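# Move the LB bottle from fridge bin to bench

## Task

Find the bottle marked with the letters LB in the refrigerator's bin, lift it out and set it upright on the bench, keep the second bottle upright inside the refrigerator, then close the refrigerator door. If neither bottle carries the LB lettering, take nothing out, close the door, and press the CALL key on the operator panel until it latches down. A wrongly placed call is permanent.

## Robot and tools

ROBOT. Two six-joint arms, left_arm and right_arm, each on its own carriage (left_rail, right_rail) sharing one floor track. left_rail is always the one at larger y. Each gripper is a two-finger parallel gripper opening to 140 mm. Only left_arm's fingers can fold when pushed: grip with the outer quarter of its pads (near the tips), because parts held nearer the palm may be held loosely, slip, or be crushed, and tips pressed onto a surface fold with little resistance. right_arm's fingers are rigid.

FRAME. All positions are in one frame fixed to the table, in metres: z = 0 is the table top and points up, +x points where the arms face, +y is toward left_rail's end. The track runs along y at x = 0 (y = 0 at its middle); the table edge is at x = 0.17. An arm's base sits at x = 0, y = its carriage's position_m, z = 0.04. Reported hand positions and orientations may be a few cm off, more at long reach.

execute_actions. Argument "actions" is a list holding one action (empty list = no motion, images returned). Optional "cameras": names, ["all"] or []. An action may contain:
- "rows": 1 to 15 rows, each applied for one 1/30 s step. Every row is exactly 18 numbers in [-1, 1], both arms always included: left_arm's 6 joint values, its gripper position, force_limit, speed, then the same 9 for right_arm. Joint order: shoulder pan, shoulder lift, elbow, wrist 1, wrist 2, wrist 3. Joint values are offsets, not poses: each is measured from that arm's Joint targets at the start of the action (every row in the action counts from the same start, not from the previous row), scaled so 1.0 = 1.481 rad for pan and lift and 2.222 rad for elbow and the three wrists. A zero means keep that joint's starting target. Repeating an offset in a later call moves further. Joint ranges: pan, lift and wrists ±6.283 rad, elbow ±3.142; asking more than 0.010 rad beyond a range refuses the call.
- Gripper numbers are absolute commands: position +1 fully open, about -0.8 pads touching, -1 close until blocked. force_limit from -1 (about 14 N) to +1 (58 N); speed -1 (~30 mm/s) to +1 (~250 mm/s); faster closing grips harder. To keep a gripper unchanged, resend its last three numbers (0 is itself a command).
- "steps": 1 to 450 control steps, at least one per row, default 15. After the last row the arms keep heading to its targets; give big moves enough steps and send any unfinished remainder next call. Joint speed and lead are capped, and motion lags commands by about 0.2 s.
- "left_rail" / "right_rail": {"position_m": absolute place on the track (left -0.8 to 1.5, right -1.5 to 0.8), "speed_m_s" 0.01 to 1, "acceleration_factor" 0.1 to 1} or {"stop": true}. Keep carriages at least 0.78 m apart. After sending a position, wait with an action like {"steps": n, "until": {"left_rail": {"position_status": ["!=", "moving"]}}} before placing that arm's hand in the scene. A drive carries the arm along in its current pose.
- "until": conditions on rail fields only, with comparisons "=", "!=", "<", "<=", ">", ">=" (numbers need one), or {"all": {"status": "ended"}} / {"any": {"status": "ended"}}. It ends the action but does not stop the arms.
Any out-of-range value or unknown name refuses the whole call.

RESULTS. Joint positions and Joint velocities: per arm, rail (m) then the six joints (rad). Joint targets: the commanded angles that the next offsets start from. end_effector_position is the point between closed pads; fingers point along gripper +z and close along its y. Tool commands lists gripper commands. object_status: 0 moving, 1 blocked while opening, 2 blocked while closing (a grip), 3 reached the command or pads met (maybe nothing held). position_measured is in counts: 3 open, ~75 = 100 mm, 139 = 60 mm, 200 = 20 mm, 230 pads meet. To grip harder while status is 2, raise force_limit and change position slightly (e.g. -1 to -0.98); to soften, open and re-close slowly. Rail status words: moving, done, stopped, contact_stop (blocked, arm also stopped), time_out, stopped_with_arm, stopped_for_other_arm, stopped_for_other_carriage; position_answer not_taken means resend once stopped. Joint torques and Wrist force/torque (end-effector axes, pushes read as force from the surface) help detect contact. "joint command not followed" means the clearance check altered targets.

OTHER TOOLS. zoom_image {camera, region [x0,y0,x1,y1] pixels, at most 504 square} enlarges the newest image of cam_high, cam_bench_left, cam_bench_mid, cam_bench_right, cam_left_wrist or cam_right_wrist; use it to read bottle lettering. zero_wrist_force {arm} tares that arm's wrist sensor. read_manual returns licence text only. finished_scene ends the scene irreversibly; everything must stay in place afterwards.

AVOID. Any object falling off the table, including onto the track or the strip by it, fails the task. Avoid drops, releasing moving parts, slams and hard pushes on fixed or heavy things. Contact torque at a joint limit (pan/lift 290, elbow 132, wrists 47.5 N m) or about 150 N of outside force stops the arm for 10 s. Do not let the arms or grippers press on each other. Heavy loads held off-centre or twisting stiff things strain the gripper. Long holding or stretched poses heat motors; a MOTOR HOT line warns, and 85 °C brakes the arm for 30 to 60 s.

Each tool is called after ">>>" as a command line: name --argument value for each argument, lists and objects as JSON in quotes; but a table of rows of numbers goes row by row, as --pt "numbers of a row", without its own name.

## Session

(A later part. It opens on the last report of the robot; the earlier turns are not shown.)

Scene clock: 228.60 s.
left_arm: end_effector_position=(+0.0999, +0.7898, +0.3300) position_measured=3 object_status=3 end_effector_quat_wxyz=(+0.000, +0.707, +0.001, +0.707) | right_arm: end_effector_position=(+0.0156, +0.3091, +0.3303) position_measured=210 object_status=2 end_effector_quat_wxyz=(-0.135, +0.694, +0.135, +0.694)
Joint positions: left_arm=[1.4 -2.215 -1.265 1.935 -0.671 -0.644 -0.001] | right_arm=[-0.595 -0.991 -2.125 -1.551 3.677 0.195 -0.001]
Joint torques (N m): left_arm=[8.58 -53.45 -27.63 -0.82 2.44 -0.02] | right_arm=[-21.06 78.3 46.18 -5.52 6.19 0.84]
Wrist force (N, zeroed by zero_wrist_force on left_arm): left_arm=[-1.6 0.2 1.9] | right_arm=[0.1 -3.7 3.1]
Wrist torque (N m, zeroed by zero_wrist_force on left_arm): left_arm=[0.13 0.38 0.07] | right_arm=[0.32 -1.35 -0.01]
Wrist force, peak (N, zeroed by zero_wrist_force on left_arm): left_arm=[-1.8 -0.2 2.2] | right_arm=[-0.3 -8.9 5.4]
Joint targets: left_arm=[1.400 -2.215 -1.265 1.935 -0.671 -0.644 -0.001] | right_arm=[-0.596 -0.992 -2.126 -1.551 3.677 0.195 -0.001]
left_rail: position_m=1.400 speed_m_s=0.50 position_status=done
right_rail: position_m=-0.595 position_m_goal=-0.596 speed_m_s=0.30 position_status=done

>>> execute_actions --actions '[{"rows": [[0,0,0,0,0,0,1,-1,0,-0.0028,-0.0028,0.0031,-0.0013,0.0009,0,-1,0,-1],[0,0,0,0,0,0,1,-1,0,-0.0094,-0.0095,0.0107,-0.0044,0.0031,0,-1,0,-1],[0,0,0,0,0,0,1,-1,0,-0.0182,-0.0185,0.0208,-0.0085,0.006,0,-1,0,-1],[0,0,0,0,0,0,1,-1,0,-0.0275,-0.028,0.0315,-0.0128,0.0092,0,-1,0,-1],[0,0,0,0,0,0,1,-1,0,-0.0369,-0.0375,0.0421,-0.0172,0.0123,0,-1,0,-1],[0,0,0,0,0,0,1,-1,0,-0.0457,-0.0464,0.0522,-0.0213,0.0152,0,-1,0,-1],[0,0,0,0,0,0,1,-1,0,-0.055,-0.0559,0.0629,-0.0256,0.0183,0,-1,0,-1],[0,0,0,0,0,0,1,-1,0,-0.0598,-0.0606,0.0684,-0.028,0.0199,0,-1,0,-1],[0,0,0,0,0,0,1,-1,0,-0.0653,-0.0661,0.0747,-0.0307,0.0217,0,-1,0,-1],[0,0,0,0,0,0,1,-1,0,-0.0708,-0.0716,0.0811,-0.0334,0.0235,0,-1,0,-1],[0,0,0,0,0,0,1,-1,0,-0.0764,-0.0771,0.0874,-0.0361,0.0253,0,-1,0,-1],[0,0,0,0,0,0,1,-1,0,-0.0819,-0.0825,0.0938,-0.0388,0.0271,0,-1,0,-1],[0,0,0,0,0,0,1,-1,0,-0.0874,-0.088,0.1001,-0.0415,0.0289,0,-1,0,-1],[0,0,0,0,0,0,1,-1,0,-0.0922,-0.0927,0.1056,-0.0438,0.0305,0,-1,0,-1],[0,0,0,0,0,0,1,-1,0,-0.0946,-0.0951,0.1083,-0.0449,0.0312,0,-1,0,-1]], "steps": 26}]'

>>> execute_actions --actions '[{"rows": [[0,0,0,0,0,0,1,-1,0,-0.0007,-0.0006,0.0007,-0.0003,0.0001,0,-1,0,-1],[0,0,0,0,0,0,1,-1,0,-0.0022,-0.0019,0.0022,-0.001,0.0004,0,-1,0,-1],[0,0,0,0,0,0,1,-1,0,-0.0045,-0.0038,0.0045,-0.0019,0.0008,0,-1,0,-1],[0,0,0,0,0,0,1,-1,0,-0.0071,-0.006,0.0071,-0.0031,0.0013,0,-1,0,-1],[0,0,0,0,0,0,1,-1,0,-0.01,-0.0085,0.01,-0.0044,0.0018,0,-1,0,-1],[0,0,0,0,0,0,1,-1,0,-0.013,-0.011,0.013,-0.0057,0.0023,0,-1,0,-1],[0,0,0,0,0,0,1,-1,0,-0.016,-0.0135,0.016,-0.007,0.0028,0,-1,0,-1],[0,0,0,0,0,0,1,-1,0,-0.019,-0.016,0.0189,-0.0083,0.0034,0,-1,0,-1],[0,0,0,0,0,0,1,-1,0,-0.022,-0.0185,0.0219,-0.0096,0.0039,0,-1,0,-1],[0,0,0,0,0,0,1,-1,0,-0.0249,-0.0211,0.0249,-0.0108,0.0044,0,-1,0,-1],[0,0,0,0,0,0,1,-1,0,-0.0279,-0.0236,0.0279,-0.0121,0.005,0,-1,0,-1],[0,0,0,0,0,0,1,-1,0,-0.0309,-0.0261,0.0308,-0.0134,0.0055,0,-1,0,-1],[0,0,0,0,0,0,1,-1,0,-0.0335,-0.0283,0.0334,-0.0146,0.006,0,-1,0,-1],[0,0,0,0,0,0,1,-1,0,-0.0357,-0.0302,0.0357,-0.0155,0.0064,0,-1,0,-1],[0,0,0,0,0,0,1,-1,0,-0.0372,-0.0314,0.0372,-0.0162,0.0066,0,-1,0,-1]], "steps": 26}]' --cameras '["cam_right_wrist", "cam_high"]'

Scene clock: 231.20 s.
left_arm: end_effector_position=(+0.0999, +0.7898, +0.3300) position_measured=3 object_status=3 end_effector_quat_wxyz=(+0.000, +0.707, +0.001, +0.707) | right_arm: end_effector_position=(+0.1056, +0.3623, +0.3302) position_measured=210 object_status=2 end_effector_quat_wxyz=(-0.062, +0.704, +0.062, +0.704)
Joint positions: left_arm=[1.4 -2.215 -1.265 1.935 -0.671 -0.644 -0.001] | right_arm=[-0.595 -1.132 -2.266 -1.311 3.577 0.264 -0.001]
Joint torques (N m): left_arm=[5.61 -52.84 -27.52 -0.68 2.47 -0.44] | right_arm=[-17.01 84.14 46.37 -3.1 1.55 0.76]
Wrist force (N, zeroed by zero_wrist_force on left_arm): left_arm=[-1.5 -0.1 1.8] | right_arm=[8.9 6.3 3.7]
Wrist torque (N m, zeroed by zero_wrist_force on left_arm): left_arm=[0.07 0.37 0.07] | right_arm=[-0.53 -0.96 0.00]
Wrist force, peak (N, zeroed by zero_wrist_force on left_arm): left_arm=[-1.8 0.1 2.2] | right_arm=[15.6 -16.0 0.4]
Joint targets: left_arm=[1.400 -2.215 -1.265 1.935 -0.671 -0.644 -0.001] | right_arm=[-0.596 -1.132 -2.266 -1.310 3.577 0.264 -0.001]
left_rail: position_m=1.400 speed_m_s=0.50 position_status=done
right_rail: position_m=-0.595 position_m_goal=-0.596 speed_m_s=0.30 position_status=done

Scene clock: 232.27 s.
left_arm: end_effector_position=(+0.0999, +0.7898, +0.3300) position_measured=3 object_status=3 end_effector_quat_wxyz=(+0.000, +0.707, +0.001, +0.707) | right_arm: end_effector_position=(+0.1476, +0.3778, +0.3303) position_measured=210 object_status=2 end_effector_quat_wxyz=(-0.037, +0.706, +0.037, +0.706)
Joint positions: left_arm=[1.4 -2.215 -1.265 1.935 -0.671 -0.644 -0.001] | right_arm=[-0.595 -1.187 -2.313 -1.228 3.541 0.279 -0.001]
Joint torques (N m): left_arm=[5.51 -50.36 -28.49 -0.45 2.54 -0.04] | right_arm=[-17.83 85.27 48.39 -3.75 2.08 1.06]
Wrist force (N, zeroed by zero_wrist_force on left_arm): left_arm=[-1.6 0.0 2.0] | right_arm=[7.1 5.4 3.0]
Wrist torque (N m, zeroed by zero_wrist_force on left_arm): left_arm=[0.08 0.40 0.07] | right_arm=[-0.49 -1.03 -0.11]
Wrist force, peak (N, zeroed by zero_wrist_force on left_arm): left_arm=[-1.7 -0.2 2.4] | right_arm=[8.9 7.5 2.6]
Joint targets: left_arm=[1.400 -2.215 -1.265 1.935 -0.671 -0.644 -0.001] | right_arm=[-0.596 -1.187 -2.313 -1.228 3.541 0.279 -0.001]
left_rail: position_m=1.400 speed_m_s=0.50 position_status=done
right_rail: position_m=-0.595 position_m_goal=-0.596 speed_m_s=0.30 position_status=done
camera_calibration:
cam_right_wrist: T_world_to_cam=[[0.137495, -0.989783, -0.0377338, 0.387206], [-0.338113, -0.011093, -0.94104, 0.372211], [0.931007, 0.142146, -0.336184, 0.104417], [0, 0, 0, 1]] pos_world=[-0.0246029, 0.372536, 0.399979]
Images, in order (width x height): cam_high 672x504, cam_right_wrist 672x504.

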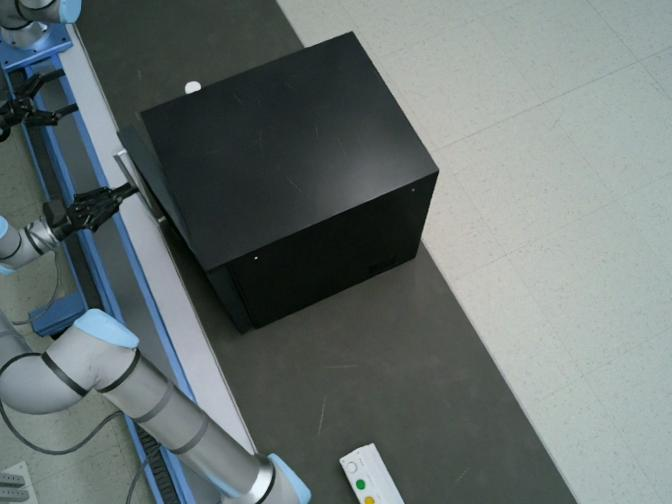

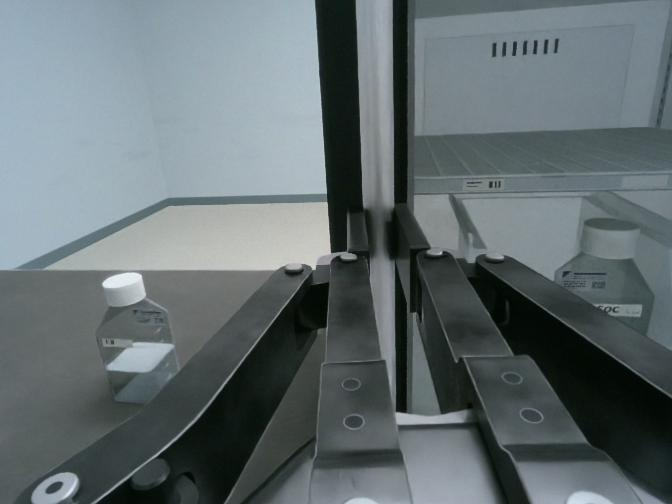

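>>> execute_actions --actions '[{"rows": [[0,0,0,0,0,0,1,-1,0,-0.0006,-0.0002,0.0002,-0.0001,-0.0002,0,-1,0,-1],[0,0,0,0,0,0,1,-1,0,-0.0018,-0.0005,0.0006,-0.0003,-0.0007,0,-1,0,-1],[0,0,0,0,0,0,1,-1,0,-0.0036,-0.0011,0.0013,-0.0006,-0.0014,0,-1,0,-1],[0,0,0,0,0,0,1,-1,0,-0.0057,-0.0017,0.002,-0.0009,-0.0023,0,-1,0,-1],[0,0,0,0,0,0,1,-1,0,-0.0081,-0.0024,0.0028,-0.0012,-0.0032,0,-1,0,-1],[0,0,0,0,0,0,1,-1,0,-0.0104,-0.0031,0.0037,-0.0016,-0.0042,0,-1,0,-1],[0,0,0,0,0,0,1,-1,0,-0.0128,-0.0038,0.0045,-0.002,-0.0052,0,-1,0,-1],[0,0,0,0,0,0,1,-1,0,-0.0152,-0.0045,0.0053,-0.0023,-0.0061,0,-1,0,-1],[0,0,0,0,0,0,1,-1,0,-0.0176,-0.0052,0.0062,-0.0027,-0.0071,0,-1,0,-1],[0,0,0,0,0,0,1,-1,0,-0.02,-0.0059,0.007,-0.0031,-0.008,0,-1,0,-1],[0,0,0,0,0,0,1,-1,0,-0.0224,-0.0066,0.0078,-0.0034,-0.009,0,-1,0,-1],[0,0,0,0,0,0,1,-1,0,-0.0247,-0.0073,0.0087,-0.0038,-0.01,0,-1,0,-1],[0,0,0,0,0,0,1,-1,0,-0.0268,-0.008,0.0094,-0.0041,-0.0108,0,-1,0,-1],[0,0,0,0,0,0,1,-1,0,-0.0286,-0.0085,0.01,-0.0044,-0.0115,0,-1,0,-1],[0,0,0,0,0,0,1,-1,0,-0.0298,-0.0089,0.0105,-0.0046,-0.012,0,-1,0,-1]], "steps": 26}]'

>>> execute_actions --actions '[{"rows": [[0,0,0,0,0,0,1,-1,0,-0.001,0,0,0,-0.0007,0,-1,0,-1],[0,0,0,0,0,0,1,-1,0,-0.003,0.0001,-0.0001,0,-0.002,0,-1,0,-1],[0,0,0,0,0,0,1,-1,0,-0.005,0.0002,-0.0002,0.0001,-0.0033,0,-1,0,-1],[0,0,0,0,0,0,1,-1,0,-0.007,0.0003,-0.0003,0.0001,-0.0047,0,-1,0,-1],[0,0,0,0,0,0,1,-1,0,-0.009,0.0003,-0.0004,0.0002,-0.006,0,-1,0,-1],[0,0,0,0,0,0,1,-1,0,-0.011,0.0004,-0.0005,0.0002,-0.0073,0,-1,0,-1],[0,0,0,0,0,0,1,-1,0,-0.013,0.0005,-0.0005,0.0003,-0.0087,0,-1,0,-1],[0,0,0,0,0,0,1,-1,0,-0.0142,0.0005,-0.0006,0.0003,-0.0095,0,-1,0,-1],[0,0,0,0,0,0,1,-1,0,-0.0147,0.0005,-0.0006,0.0003,-0.0098,0,-1,0,-1]], "steps": 25}]'

Scene clock: 234.50 s.
left_arm: end_effector_position=(+0.0999, +0.7898, +0.3300) position_measured=3 object_status=3 end_effector_quat_wxyz=(+0.000, +0.707, +0.001, +0.707) | right_arm: end_effector_position=(+0.1871, +0.3871, +0.3302) position_measured=210 object_status=2 end_effector_quat_wxyz=(-0.031, +0.706, +0.031, +0.706)
Joint positions: left_arm=[1.4 -2.215 -1.265 1.935 -0.671 -0.644 -0.001] | right_arm=[-0.595 -1.231 -2.326 -1.204 3.531 0.252 -0.001]
Joint torques (N m): left_arm=[6.63 -51.29 -29.12 -0.61 2.44 -0.25] | right_arm=[-19.46 85.71 46.17 -3.71 -6.15 1.12]
Wrist force (N, zeroed by zero_wrist_force on left_arm): left_arm=[-1.2 -0.1 1.7] | right_arm=[11.2 2.8 2.2]
Wrist torque (N m, zeroed by zero_wrist_force on left_arm): left_arm=[0.06 0.31 0.07] | right_arm=[-0.68 -0.85 -0.04]
Wrist force, peak (N, zeroed by zero_wrist_force on left_arm): left_arm=[-1.8 -0.1 2.2] | right_arm=[12.1 3.8 2.3]
Joint targets: left_arm=[1.400 -2.215 -1.265 1.935 -0.671 -0.644 -0.001] | right_arm=[-0.596 -1.231 -2.326 -1.204 3.531 0.252 -0.001]
left_rail: position_m=1.400 speed_m_s=0.50 position_status=done
right_rail: position_m=-0.595 position_m_goal=-0.596 speed_m_s=0.30 position_status=done

Scene clock: 235.53 s.
left_arm: end_effector_position=(+0.0999, +0.7898, +0.3300) position_measured=3 object_status=3 end_effector_quat_wxyz=(+0.000, +0.707, +0.001, +0.707) | right_arm: end_effector_position=(+0.2080, +0.3897, +0.3302) position_measured=210 object_status=2 end_effector_quat_wxyz=(-0.031, +0.706, +0.031, +0.706)
Joint positions: left_arm=[1.4 -2.215 -1.265 1.935 -0.671 -0.644 -0.001] | right_arm=[-0.595 -1.253 -2.325 -1.206 3.532 0.23 -0.001]
Joint torques (N m): left_arm=[5.9 -52.84 -27.62 -0.73 2.72 -0.2] | right_arm=[-24.98 114.82 28.68 2.13 -0.37 0.72]
Wrist force (N, zeroed by zero_wrist_force on left_arm): left_arm=[-1.7 0.2 1.8] | right_arm=[11.1 -10.7 2.3]
Wrist torque (N m, zeroed by zero_wrist_force on left_arm): left_arm=[0.13 0.41 0.07] | right_arm=[-0.29 -0.93 -0.02]
Wrist force, peak (N, zeroed by zero_wrist_force on left_arm): left_arm=[-1.7 0.1 2.1] | right_arm=[11.4 -10.7 2.5]
Joint targets: left_arm=[1.400 -2.215 -1.265 1.935 -0.671 -0.644 -0.001] | right_arm=[-0.596 -1.253 -2.325 -1.206 3.532 0.230 -0.001]
left_rail: position_m=1.400 speed_m_s=0.50 position_status=done
right_rail: position_m=-0.595 position_m_goal=-0.596 speed_m_s=0.30 position_status=done

>>> execute_actions --actions '[{"rows": [[0,0,0,0,0,0,1,-1,0,-0.0007,0,0,0,-0.0005,0,-1,0,-1],[0,0,0,0,0,0,1,-1,0,-0.0017,-0.0001,0.0001,0,-0.0011,0,-1,0,-1],[0,0,0,0,0,0,1,-1,0,-0.0028,-0.0002,0.0002,-0.0001,-0.0019,0,-1,0,-1],[0,0,0,0,0,0,1,-1,0,-0.0039,-0.0003,0.0004,-0.0002,-0.0026,0,-1,0,-1],[0,0,0,0,0,0,1,-1,0,-0.0049,-0.0004,0.0005,-0.0002,-0.0033,0,-1,0,-1],[0,0,0,0,0,0,1,-1,0,-0.0057,-0.0004,0.0005,-0.0003,-0.0038,0,-1,0,-1],[0,0,0,0,0,0,1,-1,0,-0.0062,-0.0005,0.0006,-0.0003,-0.0042,0,-1,0,-1]], "steps": 20}]'

>>> execute_actions --actions '[{"rows": [[0,0,0,0,0,0,1,-1,0,-0.0005,0,0,0,-0.0003,0,-1,0,-1],[0,0,0,0,0,0,1,-1,0,-0.0012,-0.0001,0.0001,0,-0.0008,0,-1,0,-1],[0,0,0,0,0,0,1,-1,0,-0.0019,-0.0001,0.0002,-0.0001,-0.0013,0,-1,0,-1],[0,0,0,0,0,0,1,-1,0,-0.0025,-0.0002,0.0002,-0.0001,-0.0017,0,-1,0,-1],[0,0,0,0,0,0,1,-1,0,-0.0029,-0.0002,0.0003,-0.0001,-0.0019,0,-1,0,-1]], "steps": 18}]' --cameras '["cam_right_wrist"]'

Scene clock: 237.00 s.
left_arm: end_effector_position=(+0.0999, +0.7898, +0.3300) position_measured=3 object_status=3 end_effector_quat_wxyz=(+0.000, +0.707, +0.001, +0.707) | right_arm: end_effector_position=(+0.2167, +0.3913, +0.3302) position_measured=210 object_status=2 end_effector_quat_wxyz=(-0.031, +0.706, +0.031, +0.706)
Joint positions: left_arm=[1.4 -2.215 -1.265 1.935 -0.671 -0.644 -0.001] | right_arm=[-0.595 -1.262 -2.326 -1.204 3.531 0.221 -0.001]
Joint torques (N m): left_arm=[5.99 -52.1 -27.09 -0.69 2.47 -0.45] | right_arm=[-3.93 84.28 48.36 -3.38 -6.36 0.85]
Wrist force (N, zeroed by zero_wrist_force on left_arm): left_arm=[-1.3 0.0 2.1] | right_arm=[10.4 4.3 16.6]
Wrist torque (N m, zeroed by zero_wrist_force on left_arm): left_arm=[0.07 0.31 0.07] | right_arm=[-0.41 -0.94 -0.02]
Wrist force, peak (N, zeroed by zero_wrist_force on left_arm): left_arm=[-1.5 0.0 2.3] | right_arm=[10.4 4.1 16.9]
Joint targets: left_arm=[1.400 -2.215 -1.265 1.935 -0.671 -0.644 -0.001] | right_arm=[-0.596 -1.262 -2.326 -1.204 3.531 0.221 -0.001]
left_rail: position_m=1.400 speed_m_s=0.50 position_status=done
right_rail: position_m=-0.595 position_m_goal=-0.596 speed_m_s=0.30 position_status=done

Scene clock: 237.80 s.
left_arm: end_effector_position=(+0.0999, +0.7898, +0.3300) position_measured=3 object_status=3 end_effector_quat_wxyz=(+0.000, +0.707, +0.001, +0.707) | right_arm: end_effector_position=(+0.2206, +0.3921, +0.3302) position_measured=210 object_status=2 end_effector_quat_wxyz=(-0.031, +0.706, +0.031, +0.706)
Joint positions: left_arm=[1.4 -2.215 -1.265 1.935 -0.671 -0.644 -0.001] | right_arm=[-0.596 -1.266 -2.326 -1.204 3.531 0.217 -0.001]
Joint torques (N m): left_arm=[8.22 -50.89 -28.36 -0.86 2.61 -0.72] | right_arm=[-55.74 89.09 47.91 -2.87 -11.07 1.13]
Wrist force (N, zeroed by zero_wrist_force on left_arm): left_arm=[-1.8 -0.1 1.7] | right_arm=[7.9 19.1 -43.2]
Wrist torque (N m, zeroed by zero_wrist_force on left_arm): left_arm=[0.05 0.42 0.07] | right_arm=[-0.49 -1.13 -0.05]
Wrist force, peak (N, zeroed by zero_wrist_force on left_arm): left_arm=[-1.7 0.3 2.3] | right_arm=[9.3 19.2 -50.3]
Joint targets: left_arm=[1.400 -2.215 -1.265 1.935 -0.671 -0.644 -0.001] | right_arm=[-0.596 -1.266 -2.326 -1.204 3.531 0.217 -0.001]
left_rail: position_m=1.400 speed_m_s=0.50 position_status=done
right_rail: position_m=-0.596 speed_m_s=0.30 position_status=done
camera_calibration:
cam_right_wrist: T_world_to_cam=[[0.120263, -0.992019, -0.0378859, 0.396051], [-0.338264, -0.00506912, -0.941038, 0.394621], [0.933335, 0.125988, -0.336174, 0.040222], [0, 0, 0, 1]] pos_world=[0.0483151, 0.389823, 0.399879]
Images, in order (width x height): cam_right_wrist 672x504.

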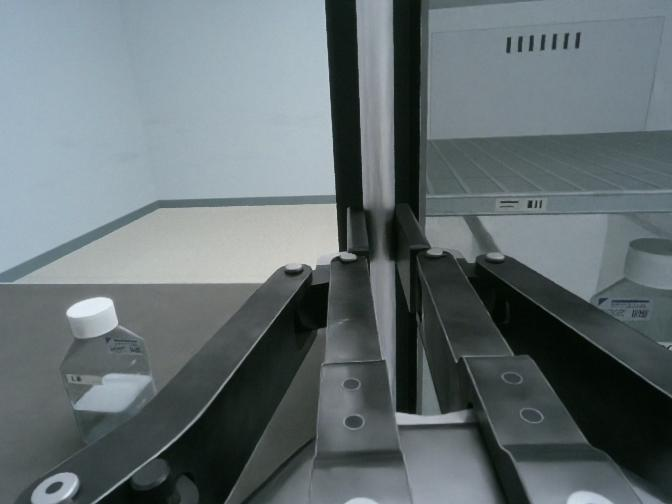

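>>> execute_actions --actions '[{"rows": [[0,0,0,0,0,0,1,-1,0,0.0004,0,0,0,0.0003,0,-1,0,-1],[0,0,0,0,0,0,1,-1,0,0.0008,0,0,0,0.0005,0,-1,0,-1]], "steps": 15}]'

Scene clock: 238.73 s.
left_arm: end_effector_position=(+0.0999, +0.7898, +0.3300) position_measured=3 object_status=3 end_effector_quat_wxyz=(+0.000, +0.707, +0.001, +0.707) | right_arm: end_effector_position=(+0.2197, +0.3919, +0.3302) position_measured=210 object_status=2 end_effector_quat_wxyz=(-0.031, +0.706, +0.031, +0.706)
Joint positions: left_arm=[1.4 -2.215 -1.265 1.935 -0.671 -0.644 -0.001] | right_arm=[-0.596 -1.265 -2.326 -1.204 3.531 0.218 -0.001]
Joint torques (N m): left_arm=[8.17 -52.54 -27.73 -0.78 2.15 -0.25] | right_arm=[18.75 94.2 47.66 -2.2 -1.67 0.69]
Wrist force (N, zeroed by zero_wrist_force on left_arm): left_arm=[-1.5 0.3 2.3] | right_arm=[5.8 14.8 -0.4]
Wrist torque (N m, zeroed by zero_wrist_force on left_arm): left_arm=[0.14 0.37 0.07] | right_arm=[-0.40 -1.13 -0.06]
Wrist force, peak (N, zeroed by zero_wrist_force on left_arm): left_arm=[-1.5 0.3 2.3] | right_arm=[7.8 17.4 -41.6]
Joint targets: left_arm=[1.400 -2.215 -1.265 1.935 -0.671 -0.644 -0.001] | right_arm=[-0.596 -1.265 -2.326 -1.204 3.531 0.218 -0.001]
left_rail: position_m=1.400 speed_m_s=0.50 position_status=done
right_rail: position_m=-0.596 speed_m_s=0.30 position_status=done

>>> execute_actions --actions '[{"rows": [[0,0,0,0,0,0,1,-1,0,0,0,0,0,0,0,-0.15,-1,-1]], "steps": 55}]' --cameras '["cam_right_wrist"]'

>>> zoom_image --camera "cam_right_wrist" --region '[280, 100, 480, 300]'

Scene clock: 240.97 s.
left_arm: end_effector_position=(+0.0999, +0.7898, +0.3300) position_measured=3 object_status=3 end_effector_quat_wxyz=(+0.000, +0.707, +0.001, +0.707) | right_arm: end_effector_position=(+0.2195, +0.3920, +0.3302) position_measured=148 object_status=3 end_effector_quat_wxyz=(-0.031, +0.706, +0.031, +0.706)
Joint positions: left_arm=[1.4 -2.215 -1.265 1.935 -0.671 -0.644 -0.001] | right_arm=[-0.595 -1.265 -2.326 -1.204 3.531 0.218 -0.001]
Joint torques (N m): left_arm=[6.42 -53.7 -28.09 -0.94 2.69 -0.43] | right_arm=[-1.89 109.49 47.04 0.96 -3.96 0.64]
Wrist force (N, zeroed by zero_wrist_force on left_arm): left_arm=[-1.6 0.1 1.9] | right_arm=[-0.3 1.1 2.8]
Wrist torque (N m, zeroed by zero_wrist_force on left_arm): left_arm=[0.10 0.38 0.07] | right_arm=[0.25 -0.84 -0.41]
Wrist force, peak (N, zeroed by zero_wrist_force on left_arm): left_arm=[-1.9 0.1 2.0] | right_arm=[5.8 15.8 1.4]
Joint targets: left_arm=[1.400 -2.215 -1.265 1.935 -0.671 -0.644 -0.001] | right_arm=[-0.596 -1.265 -2.326 -1.204 3.531 0.218 -0.001]
left_rail: position_m=1.400 speed_m_s=0.50 position_status=done
right_rail: position_m=-0.595 position_m_goal=-0.596 speed_m_s=0.30 position_status=done
camera_calibration:
cam_right_wrist: T_world_to_cam=[[0.120298, -0.992018, -0.0377929, 0.396046], [-0.338252, -0.00516745, -0.941041, 0.394287], [0.933335, 0.125989, -0.336174, 0.0412608], [0, 0, 0, 1]] pos_world=[0.047215, 0.389724, 0.399879]
Images, in order (width x height): cam_right_wrist 672x504.

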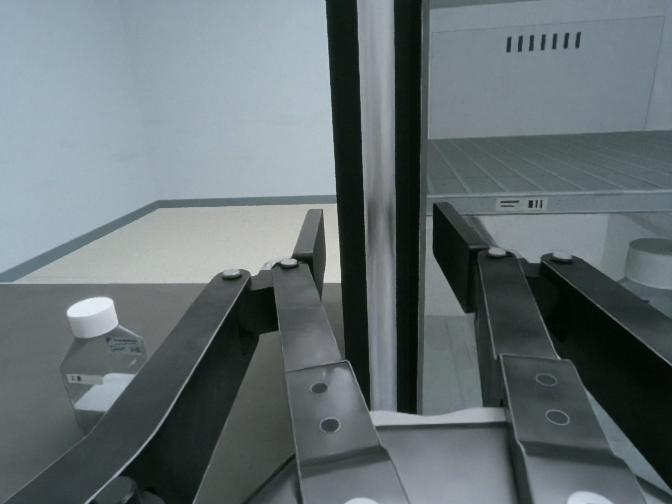

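Scaled by 2.520 from the camera's 672x504 image, which has a finer 960x720 frame.

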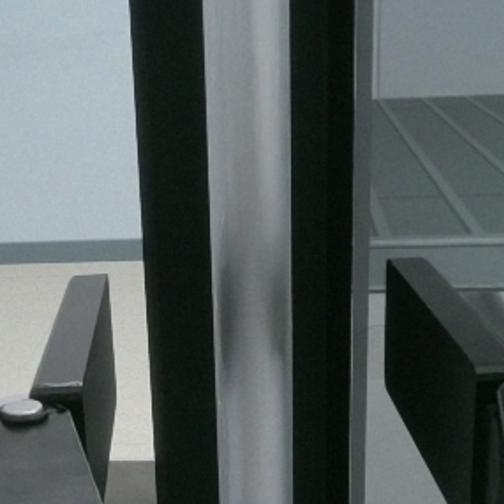

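>>> execute_actions --actions '[{"rows": [[0,0,0,0,0,0,1,-1,0,0.0016,-0.0003,0.0003,-0.0001,0.0011,0,-0.15,-1,-1],[0,0,0,0,0,0,1,-1,0,0.0056,-0.0009,0.0011,-0.0004,0.0038,0,-0.15,-1,-1],[0,0,0,0,0,0,1,-1,0,0.0113,-0.0018,0.0022,-0.0009,0.0075,0,-0.15,-1,-1],[0,0,0,0,0,0,1,-1,0,0.0177,-0.0029,0.0034,-0.0014,0.0119,0,-0.15,-1,-1],[0,0,0,0,0,0,1,-1,0,0.0241,-0.004,0.0047,-0.0019,0.0162,0,-0.15,-1,-1],[0,0,0,0,0,0,1,-1,0,0.0305,-0.005,0.0059,-0.0024,0.0205,0,-0.15,-1,-1],[0,0,0,0,0,0,1,-1,0,0.037,-0.0061,0.0072,-0.0029,0.0248,0,-0.15,-1,-1],[0,0,0,0,0,0,1,-1,0,0.0434,-0.0071,0.0084,-0.0035,0.0291,0,-0.15,-1,-1],[0,0,0,0,0,0,1,-1,0,0.0498,-0.0082,0.0097,-0.004,0.0334,0,-0.15,-1,-1],[0,0,0,0,0,0,1,-1,0,0.0563,-0.0092,0.0109,-0.0045,0.0377,0,-0.15,-1,-1],[0,0,0,0,0,0,1,-1,0,0.0627,-0.0103,0.0122,-0.005,0.042,0,-0.15,-1,-1],[0,0,0,0,0,0,1,-1,0,0.0692,-0.0114,0.0134,-0.0055,0.0464,0,-0.15,-1,-1],[0,0,0,0,0,0,1,-1,0,0.0748,-0.0123,0.0145,-0.006,0.0501,0,-0.15,-1,-1],[0,0,0,0,0,0,1,-1,0,0.0788,-0.0129,0.0153,-0.0063,0.0528,0,-0.15,-1,-1],[0,0,0,0,0,0,1,-1,0,0.0804,-0.0132,0.0156,-0.0064,0.0539,0,-0.15,-1,-1]], "steps": 26}]' --cameras '["all"]'

>>> zoom_image --camera "cam_high" --region '[100, 60, 300, 340]'

>>> zoom_image --camera "cam_right_wrist" --region '[300, 100, 660, 420]'

Scene clock: 243.03 s.
left_arm: end_effector_position=(+0.0999, +0.7898, +0.3300) position_measured=3 object_status=3 end_effector_quat_wxyz=(+0.000, +0.707, +0.001, +0.707) | right_arm: end_effector_position=(+0.1018, +0.3816, +0.3298) position_measured=148 object_status=3 end_effector_quat_wxyz=(-0.031, +0.707, +0.031, +0.706)
Joint positions: left_arm=[1.4 -2.215 -1.265 1.935 -0.671 -0.644 -0.001] | right_arm=[-0.596 -1.146 -2.346 -1.169 3.516 0.338 -0.001]
Joint torques (N m): left_arm=[4.6 -54.32 -29.15 -0.96 2.34 -1.23] | right_arm=[17.45 95.27 49.58 -4.81 4.76 1]
Wrist force (N, zeroed by zero_wrist_force on left_arm): left_arm=[-1.7 0.1 2.3] | right_arm=[0.0 1.2 2.9]
Wrist torque (N m, zeroed by zero_wrist_force on left_arm): left_arm=[0.09 0.40 0.07] | right_arm=[0.26 -0.88 -0.38]
Wrist force, peak (N, zeroed by zero_wrist_force on left_arm): left_arm=[-1.8 0.1 2.6] | right_arm=[-0.5 0.7 5.4]
Joint targets: left_arm=[1.400 -2.215 -1.265 1.935 -0.671 -0.644 -0.001] | right_arm=[-0.596 -1.146 -2.346 -1.169 3.516 0.338 -0.001]
left_rail: position_m=1.400 speed_m_s=0.50 position_status=done
right_rail: position_m=-0.596 speed_m_s=0.30 position_status=done
camera_calibration:
cam_left_wrist: T_world_to_cam=[[-0.0515076, -0.998554, -0.01539, 0.805729], [-0.339655, 0.0320078, -0.940005, 0.315374], [0.939139, -0.0431901, -0.340812, 0.237635], [0, 0, 0, 1]] pos_world=[-0.0745529, 0.804733, 0.389842]
cam_right_wrist: T_world_to_cam=[[0.119662, -0.992061, -0.0386763, 0.400294], [-0.338589, -0.0041578, -0.940925, 0.353688], [0.933294, 0.125688, -0.336399, 0.15251], [0, 0, 0, 1]] pos_world=[-0.0704824, 0.379418, 0.39958]

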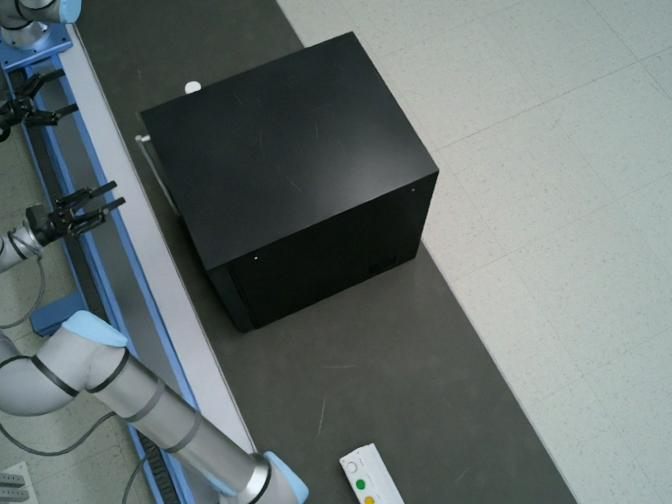

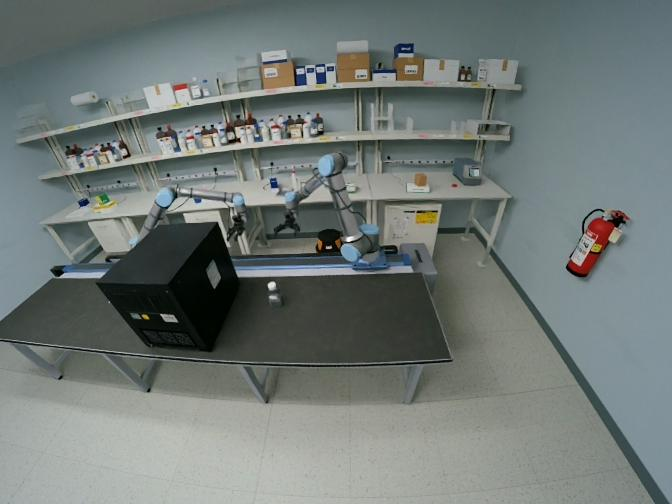

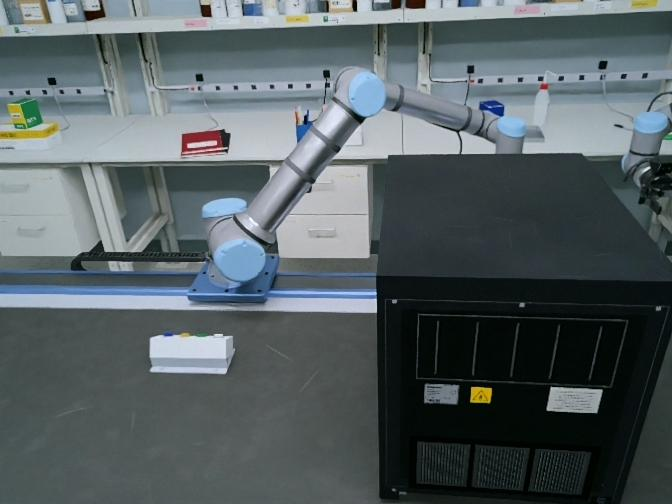

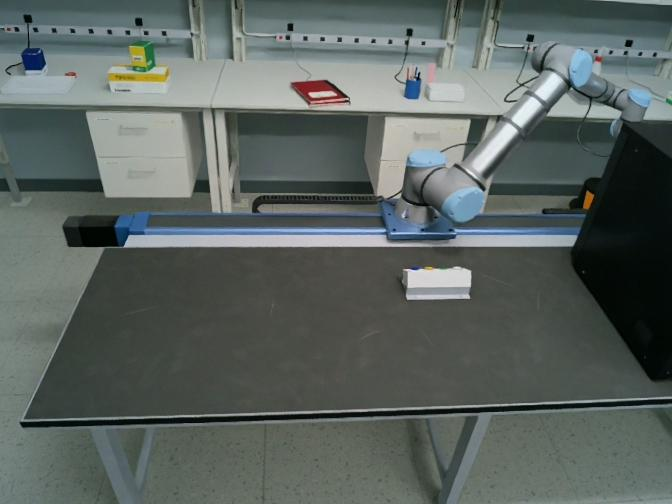

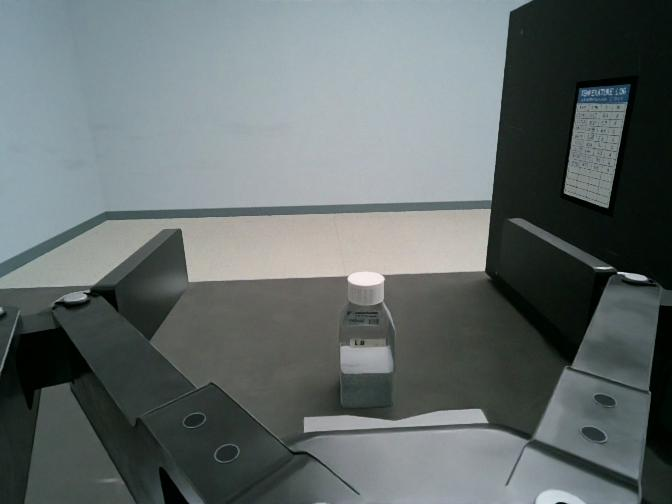

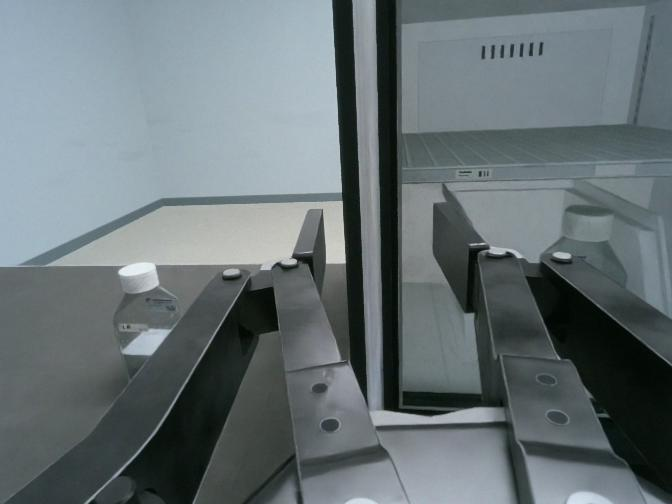

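Scaled by 1.800 from the camera's 672x504 image, which has a finer 960x720 frame.

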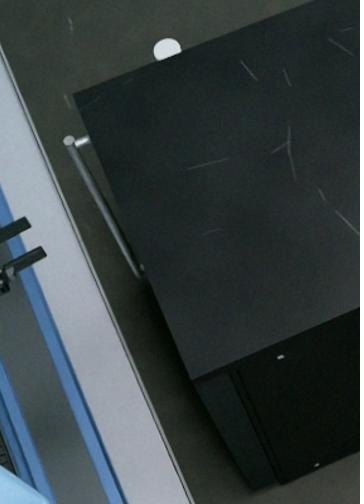

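Scaled by 1.400 from the camera's 672x504 image, which has a finer 960x720 frame.

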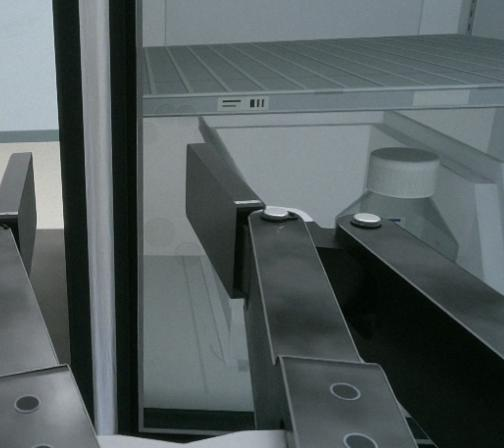

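>>> zoom_image --camera "cam_right_wrist" --region '[280, 100, 480, 300]'

Scaled by 2.520 from the camera's 672x504 image, which has a finer 960x720 frame.

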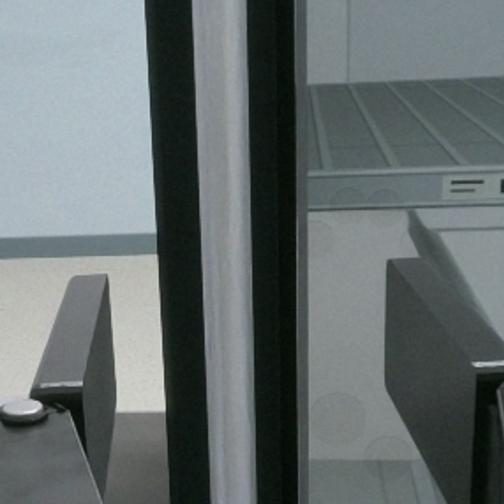

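>>> finished_scene

The scene is finished: the task was done.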